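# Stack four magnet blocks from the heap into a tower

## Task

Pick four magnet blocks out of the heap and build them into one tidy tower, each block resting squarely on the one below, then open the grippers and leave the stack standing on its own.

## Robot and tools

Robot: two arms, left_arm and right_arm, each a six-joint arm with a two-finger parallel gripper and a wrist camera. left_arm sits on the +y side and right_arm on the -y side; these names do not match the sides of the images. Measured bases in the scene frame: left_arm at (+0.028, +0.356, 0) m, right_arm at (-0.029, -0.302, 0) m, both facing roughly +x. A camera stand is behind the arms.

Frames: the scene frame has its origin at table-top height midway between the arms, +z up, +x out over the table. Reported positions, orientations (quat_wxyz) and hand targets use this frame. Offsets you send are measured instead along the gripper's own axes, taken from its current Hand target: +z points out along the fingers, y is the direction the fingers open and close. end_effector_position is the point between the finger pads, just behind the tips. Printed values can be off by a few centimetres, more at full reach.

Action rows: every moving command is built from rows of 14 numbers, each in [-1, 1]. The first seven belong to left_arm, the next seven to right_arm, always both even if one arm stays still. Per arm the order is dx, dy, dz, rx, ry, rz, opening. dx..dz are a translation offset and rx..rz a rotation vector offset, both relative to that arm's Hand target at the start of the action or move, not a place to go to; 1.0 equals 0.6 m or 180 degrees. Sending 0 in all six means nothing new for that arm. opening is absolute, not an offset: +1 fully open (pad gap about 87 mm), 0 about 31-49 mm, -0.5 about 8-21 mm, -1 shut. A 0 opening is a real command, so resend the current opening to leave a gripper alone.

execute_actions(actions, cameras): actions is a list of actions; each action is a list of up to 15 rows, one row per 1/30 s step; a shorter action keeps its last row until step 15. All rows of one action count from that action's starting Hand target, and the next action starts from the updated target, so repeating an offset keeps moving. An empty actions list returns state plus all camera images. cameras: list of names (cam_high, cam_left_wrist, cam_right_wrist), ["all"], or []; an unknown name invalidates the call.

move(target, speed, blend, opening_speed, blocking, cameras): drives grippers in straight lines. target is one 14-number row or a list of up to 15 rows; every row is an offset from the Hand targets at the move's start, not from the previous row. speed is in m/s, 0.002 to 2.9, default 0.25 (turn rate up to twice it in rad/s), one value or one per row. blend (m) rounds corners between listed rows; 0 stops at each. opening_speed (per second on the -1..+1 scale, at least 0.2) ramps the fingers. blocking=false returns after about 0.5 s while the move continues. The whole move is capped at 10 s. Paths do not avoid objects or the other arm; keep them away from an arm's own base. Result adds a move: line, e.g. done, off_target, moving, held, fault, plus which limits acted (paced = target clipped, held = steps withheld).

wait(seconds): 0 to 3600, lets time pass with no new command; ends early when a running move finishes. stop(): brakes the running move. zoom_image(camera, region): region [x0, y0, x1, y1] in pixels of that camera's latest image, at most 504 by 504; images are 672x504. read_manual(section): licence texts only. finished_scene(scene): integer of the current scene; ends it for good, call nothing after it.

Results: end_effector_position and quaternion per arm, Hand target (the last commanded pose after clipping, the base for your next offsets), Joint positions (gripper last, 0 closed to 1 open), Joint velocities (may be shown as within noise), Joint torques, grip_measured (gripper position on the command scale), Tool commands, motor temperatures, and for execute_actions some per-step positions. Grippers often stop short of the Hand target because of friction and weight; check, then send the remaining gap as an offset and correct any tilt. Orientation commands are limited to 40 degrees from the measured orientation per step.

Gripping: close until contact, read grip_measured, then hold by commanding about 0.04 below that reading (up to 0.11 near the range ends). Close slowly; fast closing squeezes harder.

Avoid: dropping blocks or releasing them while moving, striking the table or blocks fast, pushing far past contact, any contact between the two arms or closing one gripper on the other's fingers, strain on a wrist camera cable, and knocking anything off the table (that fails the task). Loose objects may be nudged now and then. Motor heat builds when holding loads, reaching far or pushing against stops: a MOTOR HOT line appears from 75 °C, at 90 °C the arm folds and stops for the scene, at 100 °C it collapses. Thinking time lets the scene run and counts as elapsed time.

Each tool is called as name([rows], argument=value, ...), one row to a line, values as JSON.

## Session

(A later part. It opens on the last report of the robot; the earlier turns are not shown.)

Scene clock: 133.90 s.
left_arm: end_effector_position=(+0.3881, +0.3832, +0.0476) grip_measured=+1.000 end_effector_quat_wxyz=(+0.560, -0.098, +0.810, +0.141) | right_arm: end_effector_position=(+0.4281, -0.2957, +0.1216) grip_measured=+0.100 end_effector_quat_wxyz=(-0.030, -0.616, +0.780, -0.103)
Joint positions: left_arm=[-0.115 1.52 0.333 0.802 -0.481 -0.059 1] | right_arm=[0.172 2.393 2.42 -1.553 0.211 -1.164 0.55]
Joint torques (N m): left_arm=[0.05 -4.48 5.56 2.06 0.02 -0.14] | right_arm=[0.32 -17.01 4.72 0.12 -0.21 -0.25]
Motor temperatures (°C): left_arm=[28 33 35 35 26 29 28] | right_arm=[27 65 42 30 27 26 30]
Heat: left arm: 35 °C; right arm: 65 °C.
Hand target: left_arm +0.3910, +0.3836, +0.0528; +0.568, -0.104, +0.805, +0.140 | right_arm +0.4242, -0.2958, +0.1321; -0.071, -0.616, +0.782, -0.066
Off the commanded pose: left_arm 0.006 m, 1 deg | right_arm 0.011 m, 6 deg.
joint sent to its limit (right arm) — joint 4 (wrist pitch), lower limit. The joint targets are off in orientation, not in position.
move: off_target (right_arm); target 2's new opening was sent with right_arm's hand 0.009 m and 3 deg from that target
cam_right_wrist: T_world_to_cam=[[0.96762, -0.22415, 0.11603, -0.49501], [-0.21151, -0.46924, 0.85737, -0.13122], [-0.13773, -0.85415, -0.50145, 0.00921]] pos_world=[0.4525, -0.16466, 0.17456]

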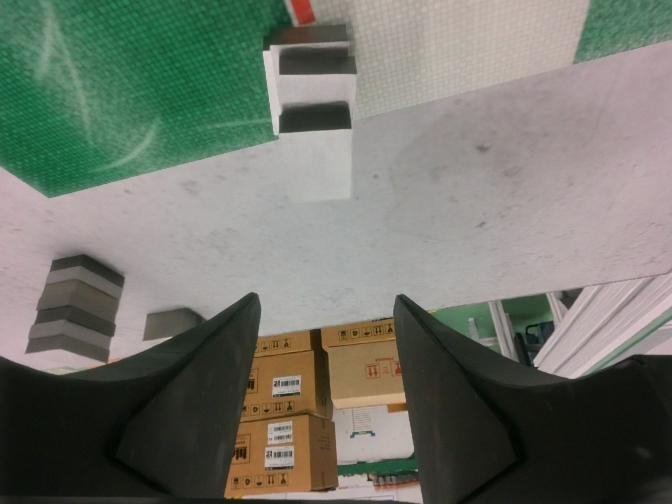

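move(target=[0,0,0,0,0,0,1,-0.012,-0.002,-0.002,-0.041,-0.041,0.4986,1], speed=0.35, cameras=["cam_right_wrist"])

zoom_image(camera="cam_right_wrist", region=[200, 130, 500, 330])

Scene clock: 139.23 s.
left_arm: end_effector_position=(+0.3881, +0.3832, +0.0476) grip_measured=+1.000 end_effector_quat_wxyz=(+0.560, -0.098, +0.810, +0.141) | right_arm: end_effector_position=(+0.4229, -0.2911, +0.1257) grip_measured=+1.000 end_effector_quat_wxyz=(+0.078, +0.103, +0.991, -0.014)
Joint positions: left_arm=[-0.115 1.52 0.333 0.802 -0.481 -0.059 1] | right_arm=[0.016 2.427 2.561 -1.553 0.047 0.226 1]
Joint torques (N m): left_arm=[0.05 -4.48 5.57 2.06 0.02 -0.13] | right_arm=[0.29 -13.37 8.87 0.33 -0.21 0.13]
Motor temperatures (°C): left_arm=[28 33 35 35 26 29 28] | right_arm=[27 65 42 30 27 26 30]
Heat: left arm: 35 °C; right arm: 65 °C.
Hand target: left_arm +0.3910, +0.3836, +0.0528; +0.568, -0.104, +0.805, +0.140 | right_arm +0.4270, -0.2889, +0.1319; +0.006, +0.117, +0.993, -0.016
Off the commanded pose: left_arm 0.006 m, 1 deg | right_arm 0.008 m, 8 deg.
joint sent to its limit (right arm) — joint 4 (wrist pitch), lower limit. The joint targets are off in orientation, not in position.
move: off_target (right_arm)
cam_right_wrist: T_world_to_cam=[[-0.20822, -0.97808, 0.00257, -0.1973], [-0.74352, 0.16, 0.64929, 0.30064], [-0.63547, 0.13329, -0.76053, 0.54495]] pos_world=[0.52875, -0.31371, 0.21976]

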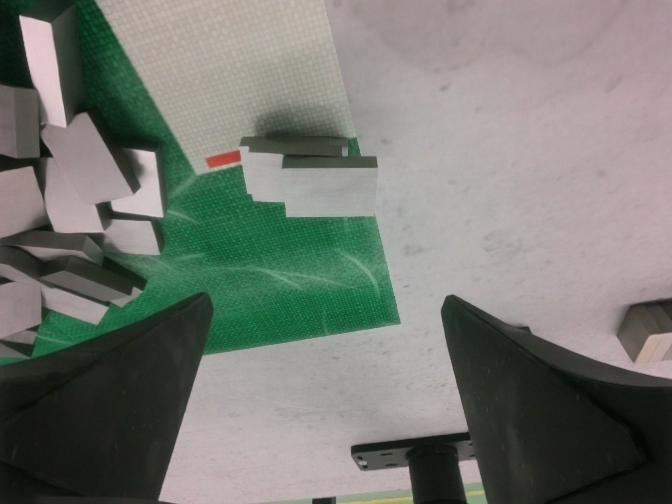

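Scaled by 1.680 from the camera's image (finer frame: 960x720).

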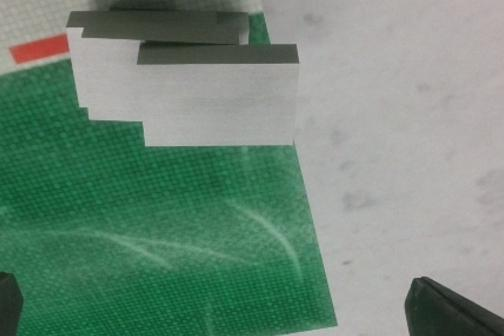

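move(target=[0,0,0,0,0,0,1,-0.007,0.024,0.069,0,0,0,1], speed=0.2, cameras=["cam_right_wrist"])

Scene clock: 141.43 s.
left_arm: end_effector_position=(+0.3881, +0.3832, +0.0476) grip_measured=+1.000 end_effector_quat_wxyz=(+0.560, -0.098, +0.810, +0.141) | right_arm: end_effector_position=(+0.4288, -0.2819, +0.0802) grip_measured=+1.000 end_effector_quat_wxyz=(+0.037, +0.106, +0.994, -0.018)
Joint positions: left_arm=[-0.115 1.52 0.333 0.802 -0.481 -0.059 1] | right_arm=[0.033 2.554 2.604 -1.553 0.046 0.251 1]
Joint torques (N m): left_arm=[0.05 -4.46 5.57 2.06 0.02 -0.14] | right_arm=[0.65 -14.69 9.52 0.2 -0.23 0.13]
Motor temperatures (°C): left_arm=[28 33 35 35 26 29 28] | right_arm=[27 65 42 30 27 26 30]
Heat: left arm: 35 °C; right arm: 65 °C.
Hand target: left_arm +0.3910, +0.3836, +0.0528; +0.568, -0.104, +0.805, +0.140 | right_arm +0.4348, -0.2772, +0.0901; +0.006, +0.117, +0.993, -0.016
Off the commanded pose: left_arm 0.006 m, 1 deg | right_arm 0.013 m, 4 deg.
joint sent to its limit (right arm) — joint 4 (wrist pitch), lower limit. The joint targets are off in orientation, not in position.
move: off_target (right_arm)
cam_right_wrist: T_world_to_cam=[[-0.21434, -0.97659, 0.01845, -0.18514], [-0.68604, 0.16396, 0.70885, 0.30475], [-0.69528, 0.13928, -0.70512, 0.53572]] pos_world=[0.54186, -0.30539, 0.16514]

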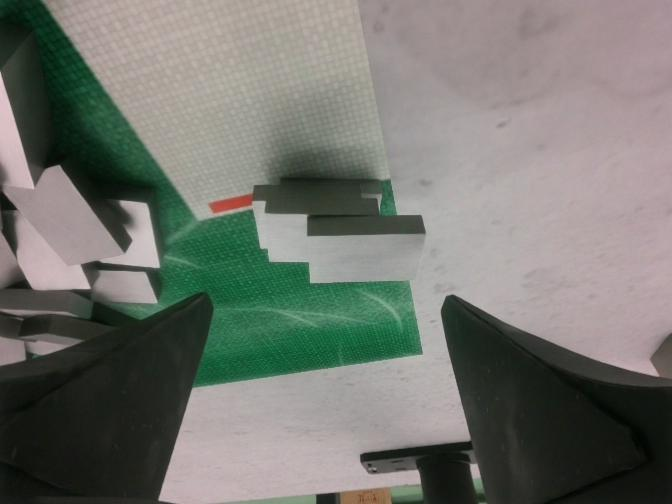

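move([
  [0,0,0,0,0,0,1,-0.004,0.001,0.075,0,0,0,1],
], speed=0.12, cameras=["cam_right_wrist"])

Scene clock: 143.50 s.
left_arm: end_effector_position=(+0.3881, +0.3832, +0.0476) grip_measured=+1.000 end_effector_quat_wxyz=(+0.560, -0.098, +0.810, +0.141) | right_arm: end_effector_position=(+0.4309, -0.2818, +0.0350) grip_measured=+1.000 end_effector_quat_wxyz=(-0.001, +0.105, +0.994, -0.023)
Joint positions: left_arm=[-0.115 1.52 0.333 0.802 -0.481 -0.059 1] | right_arm=[0.033 2.68 2.652 -1.553 0.046 0.251 1]
Joint torques (N m): left_arm=[0.06 -4.46 5.56 2.06 0.02 -0.14] | right_arm=[0.44 -15.35 9.42 0.05 -0.24 0.11]
Motor temperatures (°C): left_arm=[28 33 35 35 26 29 28] | right_arm=[27 65 42 30 27 26 30]
Heat: left arm: 35 °C; right arm: 65 °C.
Hand target: left_arm +0.3910, +0.3836, +0.0528; +0.568, -0.104, +0.805, +0.140 | right_arm +0.4376, -0.2787, +0.0451; +0.006, +0.117, +0.993, -0.016
Off the commanded pose: left_arm 0.006 m, 1 deg | right_arm 0.013 m, 2 deg.
joint sent to its limit (right arm) — joint 4 (wrist pitch), lower limit. The joint targets still meet the commanded pose.
move: off_target (right_arm)
cam_right_wrist: T_world_to_cam=[[-0.21211, -0.97651, 0.03792, -0.18541], [-0.62923, 0.16616, 0.75925, 0.31266], [-0.74771, 0.13719, -0.6497, 0.52543]] pos_world=[0.55028, -0.30509, 0.11101]

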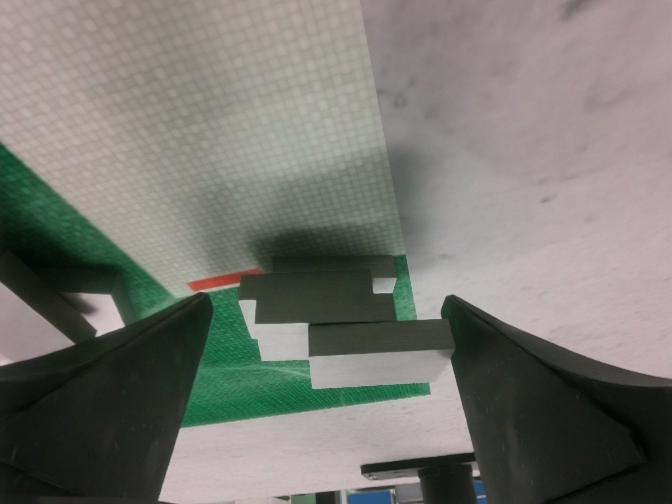

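move([
  [0,0,0,0,0,0,1,0,0,0,0,0,0,-0.06],
], opening_speed=0.4, cameras=["cam_right_wrist"])

Scene clock: 146.97 s.
left_arm: end_effector_position=(+0.3881, +0.3832, +0.0476) grip_measured=+1.000 end_effector_quat_wxyz=(+0.560, -0.098, +0.810, +0.141) | right_arm: end_effector_position=(+0.4310, -0.2791, +0.0350) grip_measured=-0.029 end_effector_quat_wxyz=(-0.002, +0.111, +0.994, -0.017)
Joint positions: left_arm=[-0.115 1.52 0.333 0.802 -0.481 -0.059 1] | right_arm=[0.033 2.68 2.652 -1.553 0.033 0.263 0.485]
Joint torques (N m): left_arm=[0.06 -4.48 5.57 2.06 0.01 -0.13] | right_arm=[0.5 -15.39 9.43 0.04 -0.11 0.09]
Motor temperatures (°C): left_arm=[28 33 35 35 26 29 28] | right_arm=[27 65 43 30 27 26 29]
Heat: left arm: 35 °C; right arm: 65 °C.
Hand target: left_arm +0.3910, +0.3836, +0.0528; +0.568, -0.104, +0.805, +0.140 | right_arm +0.4376, -0.2787, +0.0451; +0.006, +0.117, +0.993, -0.016
Off the commanded pose: left_arm 0.006 m, 1 deg | right_arm 0.012 m, 1 deg.
joint sent to its limit (right arm) — joint 4 (wrist pitch), lower limit. The joint targets still meet the commanded pose.
move: done
cam_right_wrist: T_world_to_cam=[[-0.22422, -0.97419, 0.02603, -0.17653], [-0.62722, 0.1647, 0.76123, 0.31088], [-0.74587, 0.15436, -0.64796, 0.52903]] pos_world=[0.55, -0.30484, 0.11073]

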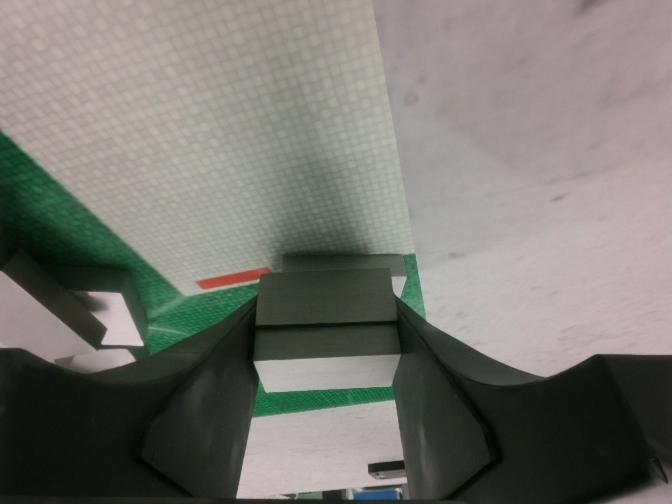

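move([
  [0,0,0,0,0,0,1,0,0,0,0,0,0,0.4],
  [0,0,0,0,0,0,1,0,0.001,0.017,0,0,0,0.4],
], speed=0.06, opening_speed=0.5, cameras=["cam_right_wrist"])

Scene clock: 149.87 s.
left_arm: end_effector_position=(+0.3881, +0.3832, +0.0476) grip_measured=+1.000 end_effector_quat_wxyz=(+0.560, -0.098, +0.810, +0.141) | right_arm: end_effector_position=(+0.4318, -0.2795, +0.0289) grip_measured=+0.400 end_effector_quat_wxyz=(-0.006, +0.107, +0.994, -0.018)
Joint positions: left_arm=[-0.115 1.52 0.333 0.802 -0.481 -0.059 1] | right_arm=[0.033 2.7 2.665 -1.553 0.033 0.254 0.7]
Joint torques (N m): left_arm=[0.06 -4.46 5.57 2.06 0.02 -0.13] | right_arm=[0.47 -14.46 9.5 0.05 -0.11 0.1]
Motor temperatures (°C): left_arm=[28 33 35 35 26 29 28] | right_arm=[27 65 44 30 27 26 29]
Heat: left arm: 35 °C; right arm: 65 °C.
Hand target: left_arm +0.3910, +0.3836, +0.0528; +0.568, -0.104, +0.805, +0.140 | right_arm +0.4378, -0.2784, +0.0349; +0.006, +0.117, +0.993, -0.016
Off the commanded pose: left_arm 0.006 m, 1 deg | right_arm 0.009 m, 2 deg.
joint sent to its limit (right arm) — joint 4 (wrist pitch), lower limit. The joint targets still meet the commanded pose.
move: done
cam_right_wrist: T_world_to_cam=[[-0.21509, -0.9762, 0.0278, -0.18107], [-0.6232, 0.15912, 0.76571, 0.3126], [-0.75191, 0.14737, -0.64259, 0.52627]] pos_world=[0.55157, -0.30406, 0.10385]

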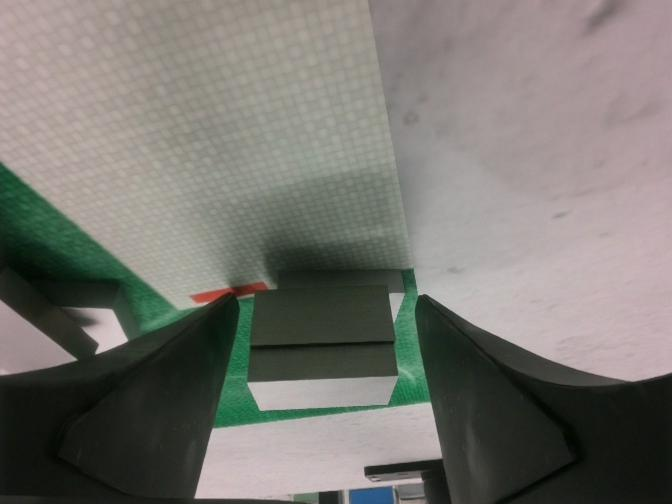

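move([
  [0,0,0,0,0,0,1,0,0.0,0.007,0,0,0,0.4],
  [0,0,0,0,0,0,1,0,0.0,0.007,0,0,0,-0.06],
], speed=0.06, opening_speed=0.5, cameras=["cam_right_wrist"])

Scene clock: 152.63 s.
left_arm: end_effector_position=(+0.3881, +0.3832, +0.0476) grip_measured=+1.000 end_effector_quat_wxyz=(+0.560, -0.098, +0.810, +0.141) | right_arm: end_effector_position=(+0.4318, -0.2796, +0.0289) grip_measured=-0.029 end_effector_quat_wxyz=(-0.006, +0.107, +0.994, -0.018)
Joint positions: left_arm=[-0.115 1.52 0.333 0.802 -0.481 -0.059 1] | right_arm=[0.033 2.7 2.665 -1.553 0.033 0.254 0.485]
Joint torques (N m): left_arm=[0.06 -4.46 5.57 2.06 0.02 -0.14] | right_arm=[0.49 -14.45 7.79 0.21 -0.09 0.09]
Motor temperatures (°C): left_arm=[28 33 35 35 26 29 28] | right_arm=[27 65 44 30 27 26 29]
Heat: left arm: 35 °C; right arm: 65 °C.
Hand target: left_arm +0.3910, +0.3836, +0.0528; +0.568, -0.104, +0.805, +0.140 | right_arm +0.4378, -0.2785, +0.0307; +0.006, +0.117, +0.993, -0.016
Off the commanded pose: left_arm 0.006 m, 1 deg | right_arm 0.006 m, 2 deg.
move: done
cam_right_wrist: T_world_to_cam=[[-0.21537, -0.97613, 0.02784, -0.1811], [-0.62313, 0.15933, 0.76572, 0.31266], [-0.75188, 0.14757, -0.64257, 0.52634]] pos_world=[0.55157, -0.30426, 0.10385]

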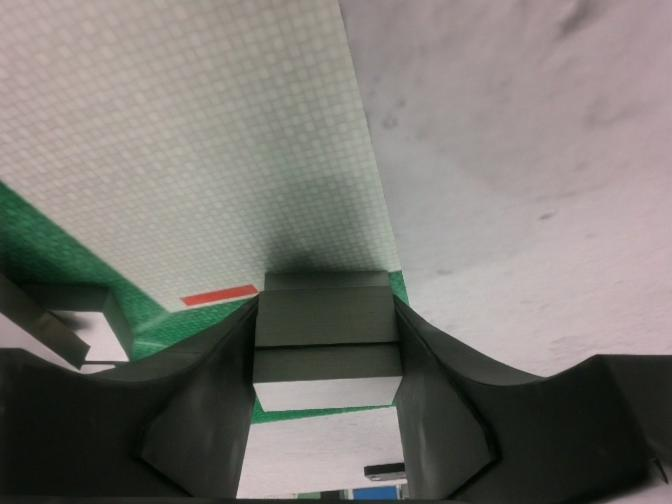

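move([
  [0,0,0,0,0,0,1,0,0,-0.003,0,0,0,-0.06],
  [0,0,0,0,0,0,1,0,0,-0.003,0,0,0,0.5],
  [0,0,0,0,0,0,1,0,0,-0.17,0,0,0,0.5],
], speed=[0.06,0.06,0.2], opening_speed=0.6, cameras=["cam_right_wrist"])

zoom_image(camera="cam_right_wrist", region=[220, 130, 440, 290])

Scene clock: 156.60 s.
left_arm: end_effector_position=(+0.3881, +0.3832, +0.0476) grip_measured=+1.000 end_effector_quat_wxyz=(+0.560, -0.098, +0.810, +0.141) | right_arm: end_effector_position=(+0.4397, -0.2793, +0.1251) grip_measured=+0.500 end_effector_quat_wxyz=(+0.101, +0.108, +0.989, -0.002)
Joint positions: left_arm=[-0.115 1.52 0.333 0.802 -0.481 -0.059 1] | right_arm=[0.033 2.485 2.665 -1.553 0.033 0.254 0.75]
Joint torques (N m): left_arm=[0.03 -4.48 5.57 2.06 0.02 -0.13] | right_arm=[1.02 -16.1 5.56 0.46 -0.09 0.13]
Motor temperatures (°C): left_arm=[28 33 35 35 26 29 28] | right_arm=[27 65 44 30 27 26 29]
Heat: left arm: 35 °C; right arm: 65 °C.
Hand target: left_arm +0.3910, +0.3836, +0.0528; +0.568, -0.104, +0.805, +0.140 | right_arm +0.4370, -0.2752, +0.1327; +0.006, +0.117, +0.993, -0.016
Off the commanded pose: left_arm 0.006 m, 1 deg | right_arm 0.009 m, 11 deg.
joint sent to its limit (right arm) — joint 4 (wrist pitch), lower limit. The joint targets are off in orientation, not in position.
move: off_target (right_arm)
cam_right_wrist: T_world_to_cam=[[-0.21551, -0.97613, -0.02692, -0.1749], [-0.77231, 0.15351, 0.61642, 0.32661], [-0.59757, 0.15364, -0.78696, 0.54593]] pos_world=[0.54078, -0.30474, 0.22359]

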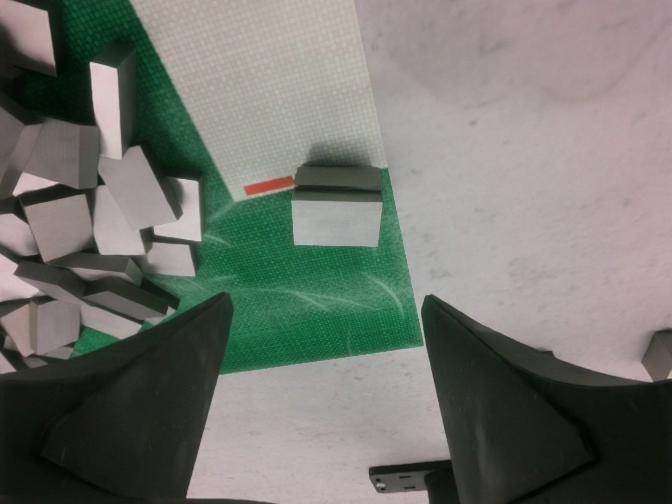

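Scaled by 2.291 from the camera's image (finer frame: 960x720).

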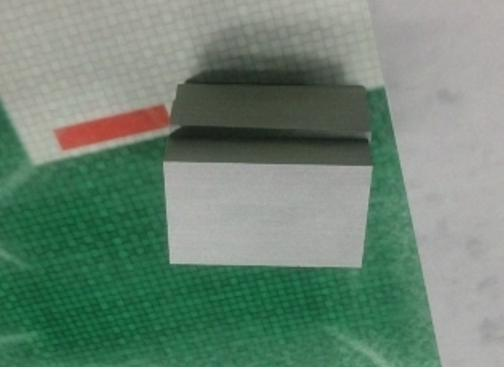

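move(target=[0,0,0,0,0,0,1,0.001,-0.004,0.06,0,0,-0.5,0.5], speed=0.35, cameras=["cam_right_wrist"])

Scene clock: 162.60 s.
left_arm: end_effector_position=(+0.3881, +0.3832, +0.0476) grip_measured=+1.000 end_effector_quat_wxyz=(+0.560, -0.098, +0.810, +0.141) | right_arm: end_effector_position=(+0.4390, -0.2776, +0.0915) grip_measured=+0.500 end_effector_quat_wxyz=(+0.012, -0.609, +0.792, -0.021)
Joint positions: left_arm=[-0.115 1.52 0.333 0.802 -0.481 -0.059 1] | right_arm=[0.138 2.485 2.508 -1.553 0.024 -1.168 0.75]
Joint torques (N m): left_arm=[0.05 -4.48 5.57 2.06 0.02 -0.13] | right_arm=[0.77 -15.91 4.71 0.11 0.1 -0.25]
Motor temperatures (°C): left_arm=[28 33 35 35 26 29 28] | right_arm=[27 63 43 30 27 26 29]
Heat: left arm: 35 °C; right arm: 63 °C.
Hand target: left_arm +0.3910, +0.3836, +0.0528; +0.568, -0.104, +0.805, +0.140 | right_arm +0.4362, -0.2786, +0.0968; -0.007, -0.620, +0.785, -0.015
Off the commanded pose: left_arm 0.006 m, 1 deg | right_arm 0.006 m, 3 deg.
joint sent to its limit (right arm) — joint 4 (wrist pitch), lower limit. The joint targets still meet the commanded pose.
move: off_target (right_arm)
cam_right_wrist: T_world_to_cam=[[0.96509, -0.25903, 0.03885, -0.49948], [-0.19564, -0.61428, 0.76445, -0.13337], [-0.17415, -0.74536, -0.64351, 0.07021]] pos_world=[0.46818, -0.15897, 0.16653]

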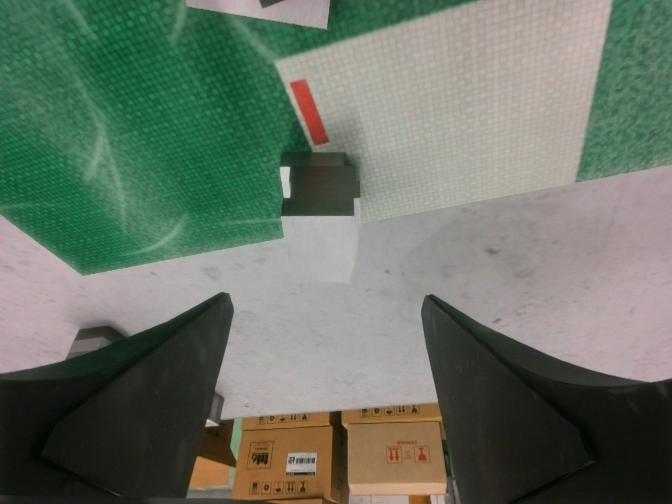

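move([
  [0,0,0,0,0,0,1,0.0,0.008,0.09,0,0,0,0.4],
  [0,0,0,0,0,0,1,0,0.008,0.105,0,0,0,0.4],
], speed=0.15, cameras=["cam_right_wrist"])

Scene clock: 164.57 s.
left_arm: end_effector_position=(+0.3881, +0.3832, +0.0476) grip_measured=+1.000 end_effector_quat_wxyz=(+0.560, -0.098, +0.810, +0.141) | right_arm: end_effector_position=(+0.4259, -0.2799, +0.0271) grip_measured=+0.400 end_effector_quat_wxyz=(-0.024, -0.611, +0.792, -0.002)
Joint positions: left_arm=[-0.115 1.52 0.333 0.802 -0.481 -0.059 1] | right_arm=[0.138 2.471 2.22 -1.358 0.027 -1.17 0.7]
Joint torques (N m): left_arm=[0.05 -4.46 5.59 2.06 0.02 -0.13] | right_arm=[0.65 -16.73 4.25 0.42 0.03 -0.19]
Motor temperatures (°C): left_arm=[28 33 35 35 26 29 28] | right_arm=[27 64 43 30 27 26 29]
Heat: left arm: 35 °C; right arm: 64 °C.
Hand target: left_arm +0.3910, +0.3836, +0.0528; +0.568, -0.104, +0.805, +0.140 | right_arm +0.4321, -0.2795, +0.0337; -0.007, -0.620, +0.785, -0.015
Off the commanded pose: left_arm 0.006 m, 1 deg | right_arm 0.009 m, 3 deg.
move: off_target (right_arm)
cam_right_wrist: T_world_to_cam=[[0.96578, -0.25716, -0.03373, -0.48263], [-0.1332, -0.60337, 0.78626, -0.11223], [-0.22254, -0.75486, -0.61698, 0.04202]] pos_world=[0.46052, -0.1601, 0.09789]

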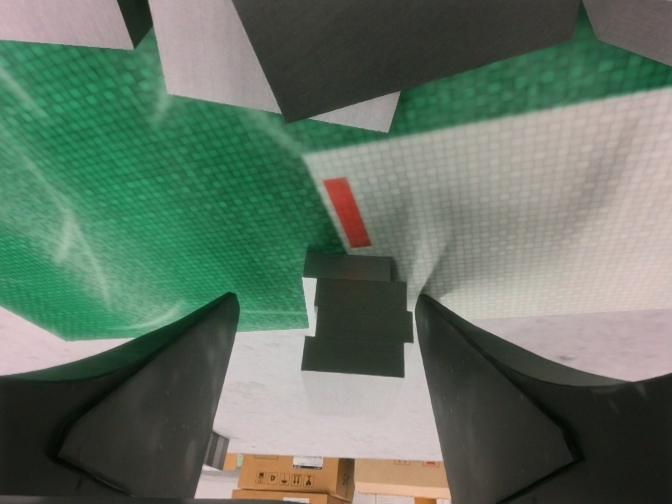

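move([
  [0,0,0,0,0,0,1,0,0,0,0,0,0,0.4],
  [0,0,0,0,0,0,1,0,0,0,0,0,0,-0.36],
], speed=0.1, opening_speed=0.4, cameras=["cam_right_wrist"])

Scene clock: 168.00 s.
left_arm: end_effector_position=(+0.3881, +0.3832, +0.0476) grip_measured=+1.000 end_effector_quat_wxyz=(+0.560, -0.098, +0.810, +0.141) | right_arm: end_effector_position=(+0.4321, -0.2801, +0.0257) grip_measured=-0.306 end_effector_quat_wxyz=(-0.014, -0.611, +0.792, -0.011)
Joint positions: left_arm=[-0.115 1.52 0.333 0.802 -0.481 -0.059 1] | right_arm=[0.138 2.471 2.215 -1.329 0.033 -1.17 0.347]
Joint torques (N m): left_arm=[0.05 -4.46 5.57 2.06 0.02 -0.13] | right_arm=[0.58 -16.99 4.44 0.15 -0.03 -0.2]
Motor temperatures (°C): left_arm=[28 33 35 35 26 29 28] | right_arm=[27 66 42 30 27 26 29]
Heat: left arm: 35 °C; right arm: 66 °C.
Hand target: left_arm +0.3910, +0.3836, +0.0528; +0.568, -0.104, +0.805, +0.140 | right_arm +0.4321, -0.2795, +0.0337; -0.007, -0.620, +0.785, -0.015
Off the commanded pose: left_arm 0.006 m, 1 deg | right_arm 0.008 m, 2 deg.
move: done; target 2's new opening was sent with right_arm's hand 0.009 m and 3 deg from that target
cam_right_wrist: T_world_to_cam=[[0.96636, -0.25705, -0.00842, -0.48967], [-0.15314, -0.6014, 0.78414, -0.10119], [-0.20662, -0.75647, -0.62053, 0.03518]] pos_world=[0.46497, -0.16011, 0.09705]

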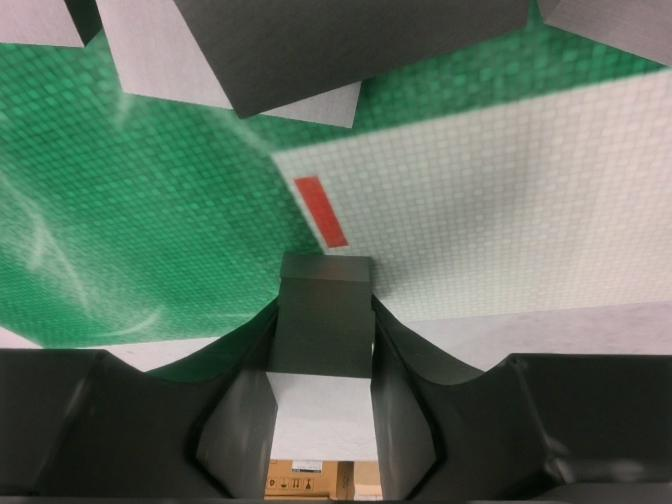

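Well aligned. Release and retreat.

move([
  [0,0,0,0,0,0,1,0,0,0,0,0,0,-0.36],
  [0,0,0,0,0,0,1,0,0,0,0,0,0,0.4],
  [0,0,0,0,0,0,1,0,0,-0.18,0,0,0,0.4],
], speed=[0.06,0.06,0.2], opening_speed=0.6, cameras=["cam_right_wrist"])

Scene clock: 172.13 s.
left_arm: end_effector_position=(+0.3881, +0.3832, +0.0476) grip_measured=+1.000 end_effector_quat_wxyz=(+0.560, -0.098, +0.810, +0.141) | right_arm: end_effector_position=(+0.4281, -0.2771, +0.1191) grip_measured=+0.400 end_effector_quat_wxyz=(+0.025, -0.613, +0.789, -0.034)
Joint positions: left_arm=[-0.115 1.52 0.333 0.802 -0.481 -0.059 1] | right_arm=[0.146 2.381 2.431 -1.545 0.035 -1.17 0.7]
Joint torques (N m): left_arm=[0.05 -4.48 5.57 2.06 0.02 -0.14] | right_arm=[0.87 -16.61 8.88 0.13 0.06 -0.23]
Motor temperatures (°C): left_arm=[28 33 35 35 26 29 28] | right_arm=[27 67 42 30 27 26 29]
Heat: left arm: 35 °C; right arm: 67 °C.
Hand target: left_arm +0.3910, +0.3836, +0.0528; +0.568, -0.104, +0.805, +0.140 | right_arm +0.4312, -0.2761, +0.1416; -0.007, -0.620, +0.785, -0.015
Off the commanded pose: left_arm 0.006 m, 1 deg | right_arm 0.023 m, 4 deg.
joint sent to its limit (right arm) — joint 4 (wrist pitch), lower limit. The joint targets are off in orientation, not in position.
move: off_target (right_arm)
cam_right_wrist: T_world_to_cam=[[0.96554, -0.24936, 0.07453, -0.49167], [-0.21677, -0.61204, 0.76054, -0.14614], [-0.14403, -0.75048, -0.645, 0.07242]] pos_world=[0.45348, -0.1577, 0.1945]

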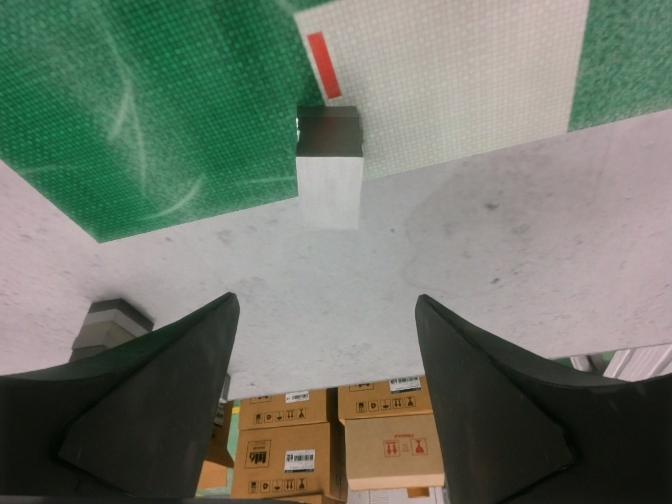

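finished_scene(scene=2)

The scene is finished: the task was done.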